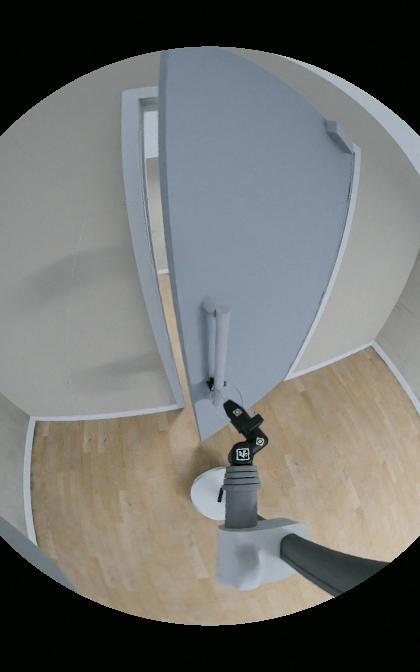

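Emit:
move(
  r2={"base": {"translate_m": 0.108, "strafe_m": 0.17}, "joints": {"wrist_yaw_rad": 0.52}, "speeds": {"wrist_yaw_rad": 0.12}, "contact_limits": {"translate_m": 0.8}},
  cameras=[],
  blocking=false,
)

Emit:
wait(
  seconds=4,
  cameras=["r2_head_left_camera", "r2_head_camera"],
)

Scene clock: 673.67 s.
move: r2 moving
r1: as last shown
r1.base_tilt: forward=-1.6 right=+1.2
r1.lidar_m: 0.36 0.41 1.84 1.74 0.74 0.53 0.49 0.50 0.73 1.79 0.42 0.34
r1.servo_current: wrist_yaw_rad=26(59) wrist_pitch_rad=39(46) wrist_roll_rad=39(59) gripper_m=39(46)
r1.contact_limits: translate_m 0.7
r1.wrist_depth_mm: 158 404 421 1229 1229 1229 - / 158 158 442 436 1229 1205 1229 / 158 159 159 436 1255 1255 661 / 158 158 236 1205 1025 1008 1205 / 158 158 355 436 1042 1025 1229 / 158 168 194 433 187 1229 1255 / 158 158 433 145 1255 1229 1229
r2.base_odometry: x=-1.514 y=-3.265 heading=-2.091
r2.turned_by_wheels: -0.001
r2.turned_by_imu: -0.001
r2.base_tilt: forward=-0.6 right=+0.1
r2.lidar_m: 0.39 0.43 0.91 1.53 1.95 2.19 3.66 5.02 3.34 2.80 1.72 0.71
r2.base_status: translate_m moving; strafe_m moving
r2.joint_positions: lift_m=+0.800 arm_m=+0.000 wrist_yaw_rad=+0.585 wrist_pitch_rad=+0.002 wrist_roll_rad=+0.000 gripper_m=-0.029
r2.joint_status: wrist_yaw_rad moving
r2.measured_speeds: translate_m=+0.065 strafe_m=+0.104 rotate_rad=-0.003 lift_m=+0.000 arm_m=+0.000 wrist_yaw_rad=-0.122 wrist_pitch_rad=+0.000 wrist_roll_rad=+0.000
r2.motor_effort: lift_m=+20(21) arm_m=-6(7) wheel_0=-13(16) wheel_1=+5(8) wheel_2=-4(6)
r2.servo_current: wrist_yaw_rad=65(91) wrist_pitch_rad=39(46) wrist_roll_rad=39(52) gripper_m=85(91)
r2.contact_limits: translate_m 0.8
r2.hand_pose: x=+0.4598 y=+0.0864 z=+0.9776 quat_wxyz=(+0.958, +0.000, +0.001, +0.288) (m; r2's base frame)
r2.wrist_depth_mm: - - 238 162 242 245 246 / - - 239 163 244 246 247 / - - 241 164 245 248 248 / - - 241 165 246 249 251 / - - 243 167 248 249 252 / - - 181 167 180 251 254 / - - 246 - 251 252 254
pictures: none
No camera images: "cameras" was empty.

Scene clock: 675.30 s.
earlier move: r2 done
r1.base_odometry: x=+1.633 y=+0.611 heading=+2.870
r1.turned_by_wheels: +0.000
r1.turned_by_imu: +0.000
r1.base_tilt: forward=-1.6 right=+1.2
r1.lidar_m: 0.35 0.41 1.84 1.74 0.77 0.52 0.49 0.52 0.73 1.77 0.45 0.34
r1.base_status: not commanded
r1.joint_positions: lift_m=+1.119 arm_m=+0.200 wrist_yaw_rad=-0.001 wrist_pitch_rad=+1.569 wrist_roll_rad=+1.772 gripper_m=+0.040
r1.joint_status: not commanded
r1.measured_speeds: all 0
r1.motor_effort: lift_m=+25(25) arm_m=+4(4) wheel_0=+0(1) wheel_1=-1(1) wheel_2=-2(2)
r1.servo_current: wrist_yaw_rad=46(72) wrist_pitch_rad=46(52) wrist_roll_rad=46(72) gripper_m=46(46)
r1.contact_limits: translate_m 0.7
r1.hand_pose: x=+0.3713 y=-0.0874 z=+1.0093 quat_wxyz=(+0.447, +0.548, +0.447, -0.547) (m; r1's base frame)
r1.wrist_depth_mm: 158 404 421 1229 1229 1255 - / 158 158 433 439 1205 1205 1205 / 158 159 158 436 1229 1229 654 / 158 158 236 1229 1025 1025 1229 / 158 158 355 439 1008 1008 1229 / 158 168 195 436 187 1229 1255 / 158 158 436 145 1229 1205 1255
r2.base_odometry: x=-1.436 y=-3.416 heading=-2.092
r2.turned_by_wheels: -0.001
r2.turned_by_imu: -0.132
r2.base_tilt: forward=-0.6 right=+0.1
r2.lidar_m: 0.39 0.46 0.68 1.00 1.80 1.94 2.91 5.17 3.85 2.97 1.81 0.70
r2.base_status: done
r2.joint_positions: lift_m=+0.800 arm_m=+0.000 wrist_yaw_rad=+0.502 wrist_pitch_rad=+0.002 wrist_roll_rad=+0.000 gripper_m=-0.029
r2.joint_status: all done
r2.measured_speeds: translate_m=+0.000 strafe_m=+0.000 rotate_rad=+0.001 lift_m=+0.000 arm_m=+0.000 wrist_yaw_rad=+0.000 wrist_pitch_rad=+0.000 wrist_roll_rad=+0.000
r2.motor_effort: lift_m=+20(21) arm_m=-6(7) wheel_0=-18(28) wheel_1=-5(21) wheel_2=+0(7)
r2.servo_current: wrist_yaw_rad=98(104) wrist_pitch_rad=33(46) wrist_roll_rad=46(59) gripper_m=78(91)
r2.contact_limits: translate_m 0.8
r2.hand_pose: x=+0.4659 y=+0.0622 z=+0.9776 quat_wxyz=(+0.969, +0.000, +0.001, +0.249) (m; r2's base frame)
r2.wrist_depth_mm: 433 424 233 165 244 250 256 / 436 427 234 161 246 251 257 / 436 427 236 162 247 252 259 / 439 433 238 164 249 255 259 / 442 433 238 165 250 256 262 / 445 436 237 166 178 257 263 / 452 439 239 - 253 256 266
wait: 1.63 of 4 s (r2 has come to rest)
pictures: r2_head_camera, r2_head_left_camera
Images, in order (width x height): r2_head_camera 420x560, r2_head_left_camera 420x672.

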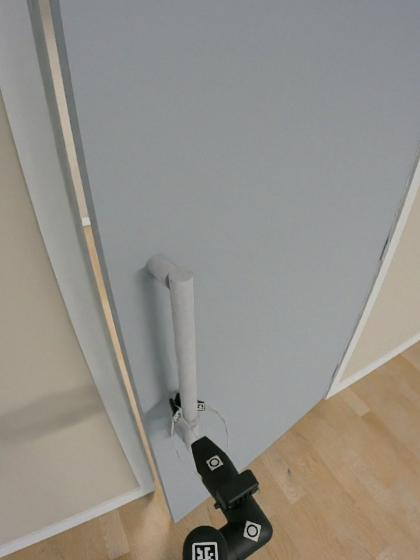

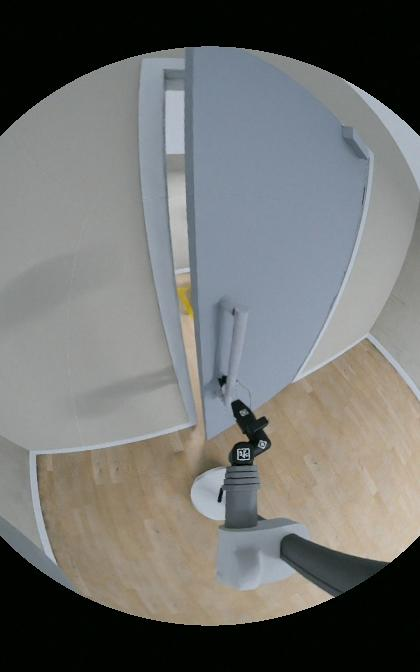

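Emit:
move(
  r2={"base": {"translate_m": 0.13, "strafe_m": 0.09}, "contact_limits": {"translate_m": 0.7}, "pace": "slow"},
  cameras=[],
  blocking=false,
)

Emit:
wait(
  seconds=4,
  cameras=["r2_head_left_camera", "r2_head_camera"],
)

Scene clock: 685.53 s.
move: r2 moving
r1: as last shown
r1.base_tilt: forward=-1.6 right=+1.3
r1.lidar_m: 0.32 0.41 1.85 1.73 0.75 0.52 0.50 0.48 0.70 1.78 0.43 0.34
r1.motor_effort: lift_m=+25(25) arm_m=+4(4) wheel_0=-1(1) wheel_1=-1(1) wheel_2=-2(2)
r1.servo_current: wrist_yaw_rad=39(72) wrist_pitch_rad=39(46) wrist_roll_rad=52(59) gripper_m=33(52)
r1.contact_limits: translate_m 0.7
r1.wrist_depth_mm: 158 402 421 1229 1205 1229 - / 158 158 436 436 1205 1229 1205 / 158 158 158 439 1229 1255 668 / 158 158 235 1205 1025 1025 1229 / 158 158 355 439 1008 1008 1255 / 158 168 195 439 187 1229 1229 / 158 158 433 144 1255 1255 1229
r2.base_odometry: x=-1.435 y=-3.429 heading=-2.094
r2.turned_by_wheels: -0.001
r2.turned_by_imu: -0.009
r2.base_tilt: forward=-0.7 right=+0.0
r2.lidar_m: 0.39 0.46 0.64 0.97 1.81 1.92 2.85 5.19 3.87 3.00 1.85 0.64
r2.base_status: translate_m moving; strafe_m moving
r2.joint_positions: lift_m=+0.800 arm_m=+0.000 wrist_yaw_rad=+0.502 wrist_pitch_rad=+0.002 wrist_roll_rad=+0.000 gripper_m=-0.029
r2.joint_status: not commanded
r2.measured_speeds: translate_m=+0.044 strafe_m=+0.031 rotate_rad=-0.003 lift_m=+0.000 arm_m=+0.000 wrist_yaw_rad=+0.000 wrist_pitch_rad=+0.000 wrist_roll_rad=+0.000
r2.motor_effort: lift_m=+20(21) arm_m=-7(7) wheel_0=-18(18) wheel_1=+5(5) wheel_2=-7(7)
r2.servo_current: wrist_yaw_rad=98(104) wrist_pitch_rad=39(39) wrist_roll_rad=46(59) gripper_m=78(91)
r2.contact_limits: translate_m 0.7
r2.hand_pose: x=+0.4659 y=+0.0622 z=+0.9776 quat_wxyz=(+0.969, +0.000, +0.001, +0.249) (m; r2's base frame)
r2.wrist_depth_mm: 415 407 234 163 245 250 257 / 421 407 236 164 247 251 258 / 424 413 236 164 247 254 258 / 424 415 239 165 249 254 262 / 427 421 239 165 250 256 262 / 427 421 237 166 178 258 263 / 427 421 240 - 254 256 265
pictures: none
No camera images: "cameras" was empty.

Scene clock: 687.90 s.
earlier move: r2 done
r1.base_odometry: x=+1.633 y=+0.611 heading=+2.870
r1.turned_by_wheels: +0.000
r1.turned_by_imu: +0.000
r1.base_tilt: forward=-1.6 right=+1.3
r1.lidar_m: 0.34 0.41 1.83 1.72 0.76 0.51 0.51 0.52 0.70 1.82 0.45 0.35
r1.base_status: not commanded
r1.joint_positions: lift_m=+1.119 arm_m=+0.200 wrist_yaw_rad=-0.001 wrist_pitch_rad=+1.569 wrist_roll_rad=+1.772 gripper_m=+0.040
r1.joint_status: not commanded
r1.measured_speeds: all 0
r1.motor_effort: lift_m=+25(25) arm_m=+4(4) wheel_0=-1(1) wheel_1=-1(1) wheel_2=-2(2)
r1.servo_current: wrist_yaw_rad=52(72) wrist_pitch_rad=46(52) wrist_roll_rad=39(65) gripper_m=33(52)
r1.contact_limits: translate_m 0.7
r1.hand_pose: x=+0.3713 y=-0.0874 z=+1.0093 quat_wxyz=(+0.447, +0.548, +0.447, -0.547) (m; r1's base frame)
r1.wrist_depth_mm: 158 402 415 1205 1229 1205 - / 158 159 436 436 1229 1229 1229 / 158 158 159 433 1205 1229 661 / 158 159 236 1229 1008 991 1229 / 158 159 355 436 1025 1008 1229 / 158 169 195 439 188 1229 1229 / 158 158 436 145 1229 1255 1205
r2.base_odometry: x=-1.423 y=-3.574 heading=-2.093
r2.turned_by_wheels: +0.000
r2.turned_by_imu: -0.002
r2.base_tilt: forward=-0.6 right=+0.1
r2.lidar_m: 0.41 0.45 0.49 0.72 1.76 1.90 2.80 5.33 3.92 3.02 1.46 0.63
r2.base_status: done
r2.joint_positions: lift_m=+0.800 arm_m=+0.000 wrist_yaw_rad=+0.502 wrist_pitch_rad=+0.002 wrist_roll_rad=+0.000 gripper_m=-0.029
r2.joint_status: not commanded
r2.measured_speeds: all 0
r2.motor_effort: lift_m=+20(21) arm_m=-6(7) wheel_0=-14(18) wheel_1=-2(8) wheel_2=+1(15)
r2.servo_current: wrist_yaw_rad=104(111) wrist_pitch_rad=33(46) wrist_roll_rad=46(59) gripper_m=85(91)
r2.contact_limits: translate_m 0.7
r2.hand_pose: x=+0.4659 y=+0.0622 z=+0.9776 quat_wxyz=(+0.969, +0.000, +0.001, +0.249) (m; r2's base frame)
r2.wrist_depth_mm: 267 250 243 163 236 234 230 / 271 251 245 163 237 235 232 / 271 253 246 165 239 236 233 / 273 254 247 165 239 237 235 / 273 256 249 166 243 239 236 / 274 258 249 166 179 239 237 / 278 258 252 - 245 240 239
wait: 2.37 of 4 s (r2 has come to rest)
pictures: r2_head_camera, r2_head_left_camera
Images, in order (width x height): r2_head_camera 420x560, r2_head_left_camera 420x672.

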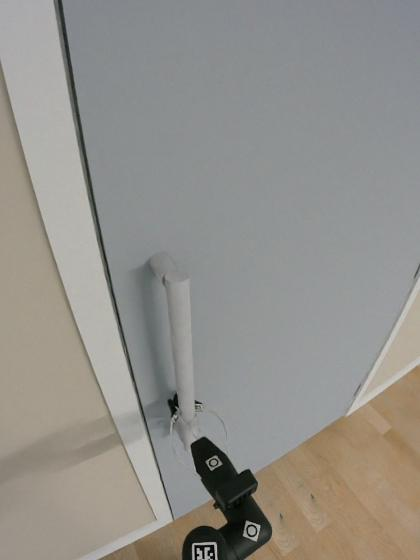

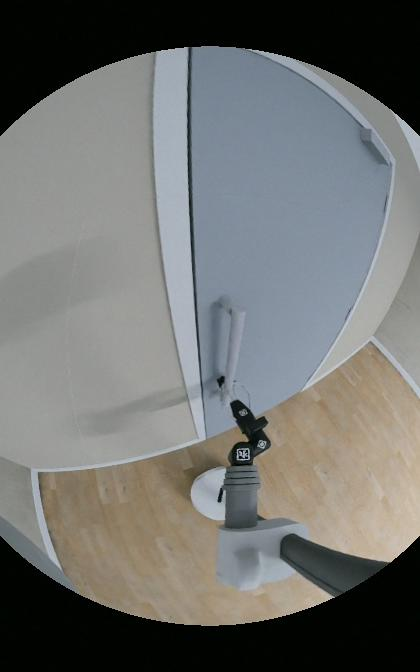

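Emit:
move(
  r2={"base": {"translate_m": 0.1, "strafe_m": 0.045}, "contact_limits": {"translate_m": 0.4}, "pace": "slow"},
  cameras=[],
  blocking=false,
)

Emit:
wait(
  seconds=4,
  cameras=["r2_head_left_camera", "r2_head_camera", "r1_head_left_camera"],
)

Scene clock: 696.47 s.
move: r2 moving
r1: as last shown
r1.lidar_m: 0.34 0.42 1.83 1.74 0.76 0.52 0.49 0.53 0.74 1.79 0.45 0.35
r1.motor_effort: lift_m=+25(25) arm_m=+4(4) wheel_0=+0(1) wheel_1=+0(1) wheel_2=-2(2)
r1.servo_current: wrist_yaw_rad=52(52) wrist_pitch_rad=46(46) wrist_roll_rad=52(59) gripper_m=46(46)
r1.contact_limits: translate_m 0.7
r1.wrist_depth_mm: 158 404 418 1205 1229 1182 - / 158 158 439 436 1255 1229 1229 / 158 159 159 436 1229 1229 668 / 158 158 236 1229 1025 1025 1255 / 158 159 355 439 1008 1008 1205 / 158 168 194 436 187 1255 1255 / 158 158 439 145 1205 1205 1229
r2.base_odometry: x=-1.424 y=-3.587 heading=-2.094
r2.turned_by_wheels: -0.001
r2.turned_by_imu: +0.000
r2.base_tilt: forward=-0.6 right=+0.1
r2.lidar_m: 0.39 0.44 0.48 0.70 1.77 1.88 2.79 5.34 3.91 3.04 1.43 0.61
r2.base_status: translate_m moving; strafe_m moving
r2.joint_positions: lift_m=+0.800 arm_m=+0.000 wrist_yaw_rad=+0.502 wrist_pitch_rad=+0.002 wrist_roll_rad=+0.000 gripper_m=-0.029
r2.joint_status: not commanded
r2.measured_speeds: translate_m=+0.047 strafe_m=+0.022 rotate_rad=-0.001 lift_m=+0.000 arm_m=+0.000 wrist_yaw_rad=+0.000 wrist_pitch_rad=+0.000 wrist_roll_rad=+0.000
r2.motor_effort: lift_m=+20(20) arm_m=-6(7) wheel_0=-4(13) wheel_1=+5(5) wheel_2=-8(8)
r2.servo_current: wrist_yaw_rad=91(111) wrist_pitch_rad=39(46) wrist_roll_rad=46(52) gripper_m=85(91)
r2.contact_limits: translate_m 0.4
r2.hand_pose: x=+0.4659 y=+0.0622 z=+0.9776 quat_wxyz=(+0.969, +0.000, +0.001, +0.249) (m; r2's base frame)
r2.wrist_depth_mm: 256 238 242 162 236 232 229 / 257 239 243 165 236 233 230 / 259 241 245 164 238 234 232 / 262 244 245 165 239 236 234 / 264 245 248 166 241 238 233 / 265 247 243 167 180 238 236 / 266 262 247 - 244 241 237
pictures: none
No camera images: "cameras" was empty.

Scene clock: 698.27 s.
earlier move: r2 done
r1.base_odometry: x=+1.633 y=+0.611 heading=+2.870
r1.turned_by_wheels: +0.000
r1.turned_by_imu: +0.000
r1.base_tilt: forward=-1.6 right=+1.3
r1.lidar_m: 0.36 0.40 1.82 1.73 0.73 0.52 0.49 0.51 0.70 1.79 0.44 0.33
r1.base_status: not commanded
r1.joint_positions: lift_m=+1.119 arm_m=+0.200 wrist_yaw_rad=-0.001 wrist_pitch_rad=+1.569 wrist_roll_rad=+1.772 gripper_m=+0.040
r1.joint_status: not commanded
r1.measured_speeds: all 0
r1.motor_effort: lift_m=+25(25) arm_m=+4(4) wheel_0=+0(1) wheel_1=-1(1) wheel_2=-2(2)
r1.servo_current: wrist_yaw_rad=52(72) wrist_pitch_rad=33(46) wrist_roll_rad=46(72) gripper_m=39(46)
r1.contact_limits: translate_m 0.7
r1.hand_pose: x=+0.3713 y=-0.0874 z=+1.0093 quat_wxyz=(+0.447, +0.548, +0.447, -0.547) (m; r1's base frame)
r1.wrist_depth_mm: 158 402 421 1205 1229 1229 - / 158 158 433 436 1205 1229 1205 / 158 159 159 436 1229 1229 654 / 158 158 236 1255 1008 1008 1229 / 158 158 355 436 1025 1008 1229 / 158 169 195 436 187 1229 1229 / 158 158 430 145 1205 1205 1205
r2.base_odometry: x=-1.434 y=-3.682 heading=-2.094
r2.turned_by_wheels: +0.000
r2.turned_by_imu: -0.019
r2.base_tilt: forward=-4.3 right=+2.1
r2.lidar_m: 0.36 0.36 0.42 0.60 1.79 1.92 1.67 1.55 1.60 2.23 1.16 0.51
r2.base_status: done
r2.joint_positions: lift_m=+0.800 arm_m=+0.000 wrist_yaw_rad=+0.515 wrist_pitch_rad=+0.018 wrist_roll_rad=+0.000 gripper_m=-0.029
r2.joint_status: not commanded
r2.measured_speeds: all 0
r2.on_its_own: base_tilt is 4.2 degrees off its reading at the scene's start (forward=-0.6 right=+0.1)
r2.motor_effort: lift_m=+21(21) arm_m=+6(7) wheel_0=+4(13) wheel_1=+8(14) wheel_2=-18(23)
r2.servo_current: wrist_yaw_rad=52(111) wrist_pitch_rad=98(104) wrist_roll_rad=52(52) gripper_m=59(91)
r2.contact_limits: translate_m 0.4
r2.hand_pose: x=+0.4647 y=+0.0660 z=+0.9727 quat_wxyz=(+0.967, -0.002, +0.009, +0.255) (m; r2's base frame)
r2.wrist_depth_mm: 236 219 229 148 220 216 212 / 236 220 229 148 220 216 213 / 238 220 229 145 220 217 214 / 239 221 231 146 222 217 215 / 241 223 232 149 223 218 216 / 241 223 185 149 182 220 216 / 242 224 235 - 224 219 217
wait: 1.80 of 4 s (r2 has come to rest)
pictures: r1_head_left_camera, r2_head_camera, r2_head_left_camera
Images, in order (width x height): r1_head_left_camera 420x672, r2_head_camera 420x560, r2_head_left_camera 420x672.

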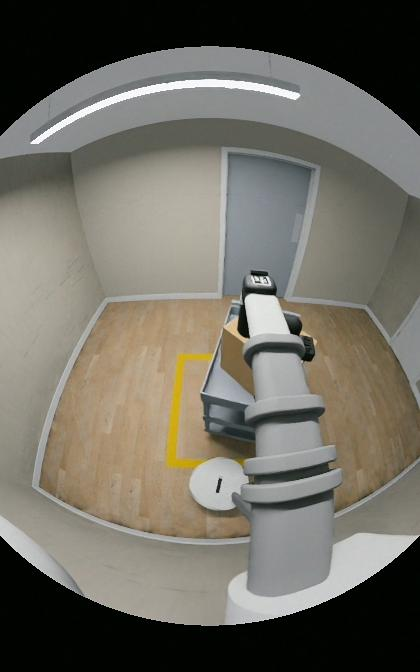

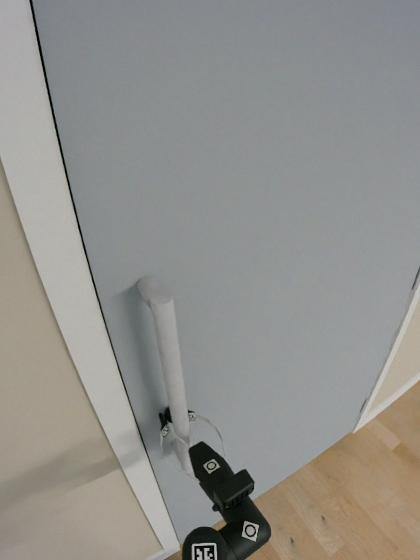

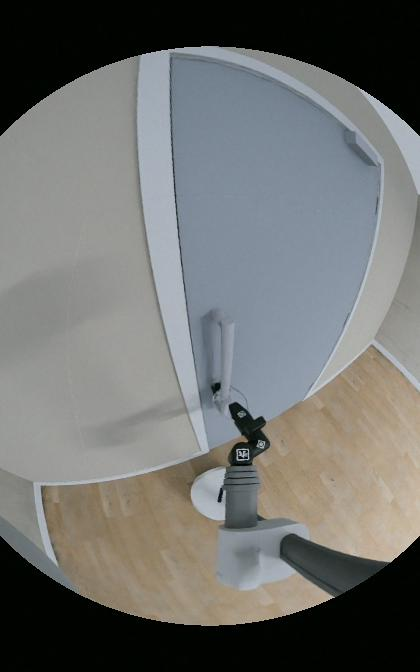

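Emit:
move(
  r2={"base": {"translate_m": -0.04, "strafe_m": -0.015}, "pace": "slow"},
  cameras=[],
  blocking=false,
)

Emit:
wait(
  seconds=2,
  cameras=["r2_head_left_camera", "r2_head_camera"],
)

Scene clock: 703.23 s.
move: r2 moving
r1: as last shown
r1.lidar_m: 0.34 0.42 1.83 1.72 0.76 0.52 0.48 0.52 0.73 1.80 0.43 0.36
r1.servo_current: wrist_yaw_rad=52(65) wrist_pitch_rad=39(52) wrist_roll_rad=52(59) gripper_m=46(46)
r1.contact_limits: translate_m 0.7
r1.wrist_depth_mm: 158 407 421 1229 1229 1229 - / 158 158 433 439 1205 1205 1229 / 158 159 159 436 1229 1255 668 / 158 158 235 1255 991 1025 1229 / 158 158 355 436 1025 1025 1229 / 158 168 195 433 187 1229 1255 / 158 158 433 145 1182 1229 1229
r2.base_odometry: x=-1.432 y=-3.669 heading=-2.094
r2.turned_by_wheels: -0.001
r2.turned_by_imu: -0.002
r2.base_tilt: forward=-3.6 right=+1.8
r2.lidar_m: 0.38 0.35 0.39 0.62 1.79 1.88 1.95 1.85 1.93 2.69 1.21 0.55
r2.base_status: translate_m moving; strafe_m moving
r2.joint_positions: lift_m=+0.800 arm_m=+0.000 wrist_yaw_rad=+0.515 wrist_pitch_rad=+0.018 wrist_roll_rad=+0.000 gripper_m=-0.029
r2.joint_status: not commanded
r2.measured_speeds: translate_m=-0.049 strafe_m=-0.018 rotate_rad=-0.001 lift_m=+0.000 arm_m=+0.000 wrist_yaw_rad=+0.000 wrist_pitch_rad=+0.000 wrist_roll_rad=+0.000
r2.on_its_own: base_tilt is 3.4 degrees off its reading at the scene's start (forward=-0.6 right=+0.1)
r2.motor_effort: lift_m=+21(21) arm_m=+7(7) wheel_0=-3(5) wheel_1=-1(9) wheel_2=-3(18)
r2.servo_current: wrist_yaw_rad=46(65) wrist_pitch_rad=98(104) wrist_roll_rad=59(59) gripper_m=65(72)
r2.hand_pose: x=+0.4647 y=+0.0660 z=+0.9727 quat_wxyz=(+0.967, -0.002, +0.009, +0.255) (m; r2's base frame)
r2.wrist_depth_mm: 236 218 228 148 220 216 212 / 236 219 229 148 221 216 213 / 237 220 229 145 220 216 214 / 239 222 231 148 223 217 215 / 239 223 232 149 224 218 216 / 241 223 184 149 181 220 216 / 241 224 234 - 224 220 219
pictures: none
No camera images: "cameras" was empty.

Scene clock: 704.30 s.
earlier move: r2 done
r1.base_odometry: x=+1.633 y=+0.611 heading=+2.870
r1.turned_by_wheels: +0.000
r1.turned_by_imu: +0.000
r1.base_tilt: forward=-1.6 right=+1.3
r1.lidar_m: 0.35 0.42 1.83 1.73 0.72 0.54 0.50 0.51 0.70 1.78 0.43 0.34
r1.base_status: not commanded
r1.joint_positions: lift_m=+1.119 arm_m=+0.200 wrist_yaw_rad=-0.001 wrist_pitch_rad=+1.569 wrist_roll_rad=+1.772 gripper_m=+0.040
r1.joint_status: not commanded
r1.measured_speeds: all 0
r1.motor_effort: lift_m=+25(25) arm_m=+4(4) wheel_0=-1(1) wheel_1=+0(1) wheel_2=-2(2)
r1.servo_current: wrist_yaw_rad=39(91) wrist_pitch_rad=46(52) wrist_roll_rad=33(85) gripper_m=39(46)
r1.contact_limits: translate_m 0.7
r1.hand_pose: x=+0.3713 y=-0.0874 z=+1.0093 quat_wxyz=(+0.447, +0.548, +0.447, -0.547) (m; r1's base frame)
r1.wrist_depth_mm: 158 404 418 1229 1205 1229 - / 158 158 436 433 1229 1229 1229 / 158 158 159 433 1205 1229 647 / 158 158 236 1229 1025 1025 1205 / 158 158 353 433 1025 1042 1205 / 158 168 194 436 187 1229 1229 / 158 158 433 145 1205 1229 1205
r2.base_odometry: x=-1.427 y=-3.640 heading=-2.095
r2.turned_by_wheels: +0.000
r2.turned_by_imu: -0.006
r2.base_tilt: forward=-2.1 right=+0.9
r2.lidar_m: 0.37 0.38 0.44 0.64 1.78 1.90 2.74 3.67 3.85 3.05 1.38 0.58
r2.base_status: done
r2.joint_positions: lift_m=+0.800 arm_m=+0.000 wrist_yaw_rad=+0.515 wrist_pitch_rad=+0.016 wrist_roll_rad=+0.000 gripper_m=-0.029
r2.joint_status: not commanded
r2.measured_speeds: all 0
r2.motor_effort: lift_m=+21(21) arm_m=+7(7) wheel_0=-4(9) wheel_1=-1(9) wheel_2=-6(18)
r2.servo_current: wrist_yaw_rad=46(65) wrist_pitch_rad=91(104) wrist_roll_rad=59(59) gripper_m=65(72)
r2.hand_pose: x=+0.4647 y=+0.0660 z=+0.9732 quat_wxyz=(+0.967, -0.002, +0.008, +0.255) (m; r2's base frame)
r2.wrist_depth_mm: 234 217 226 144 219 216 212 / 235 217 228 147 220 216 214 / 236 218 229 147 221 218 215 / 236 220 229 147 222 219 215 / 238 221 230 148 223 220 217 / 240 223 184 148 181 220 218 / 241 224 234 - 225 220 219
wait: 1.07 of 2 s (r2 has come to rest)
pictures: r2_head_camera, r2_head_left_camera
Images, in order (width x height): r2_head_camera 420x560, r2_head_left_camera 420x672.

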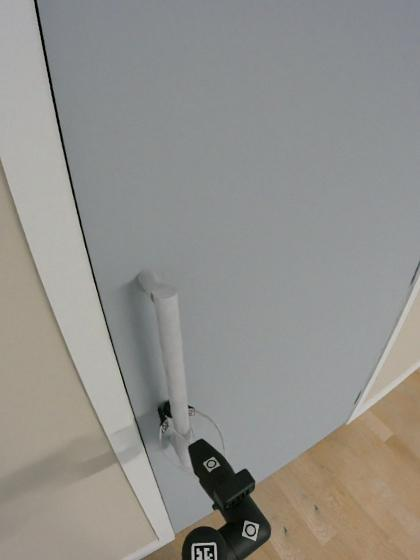

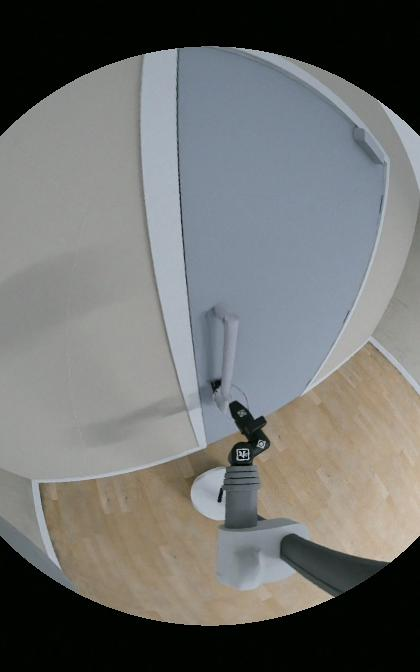

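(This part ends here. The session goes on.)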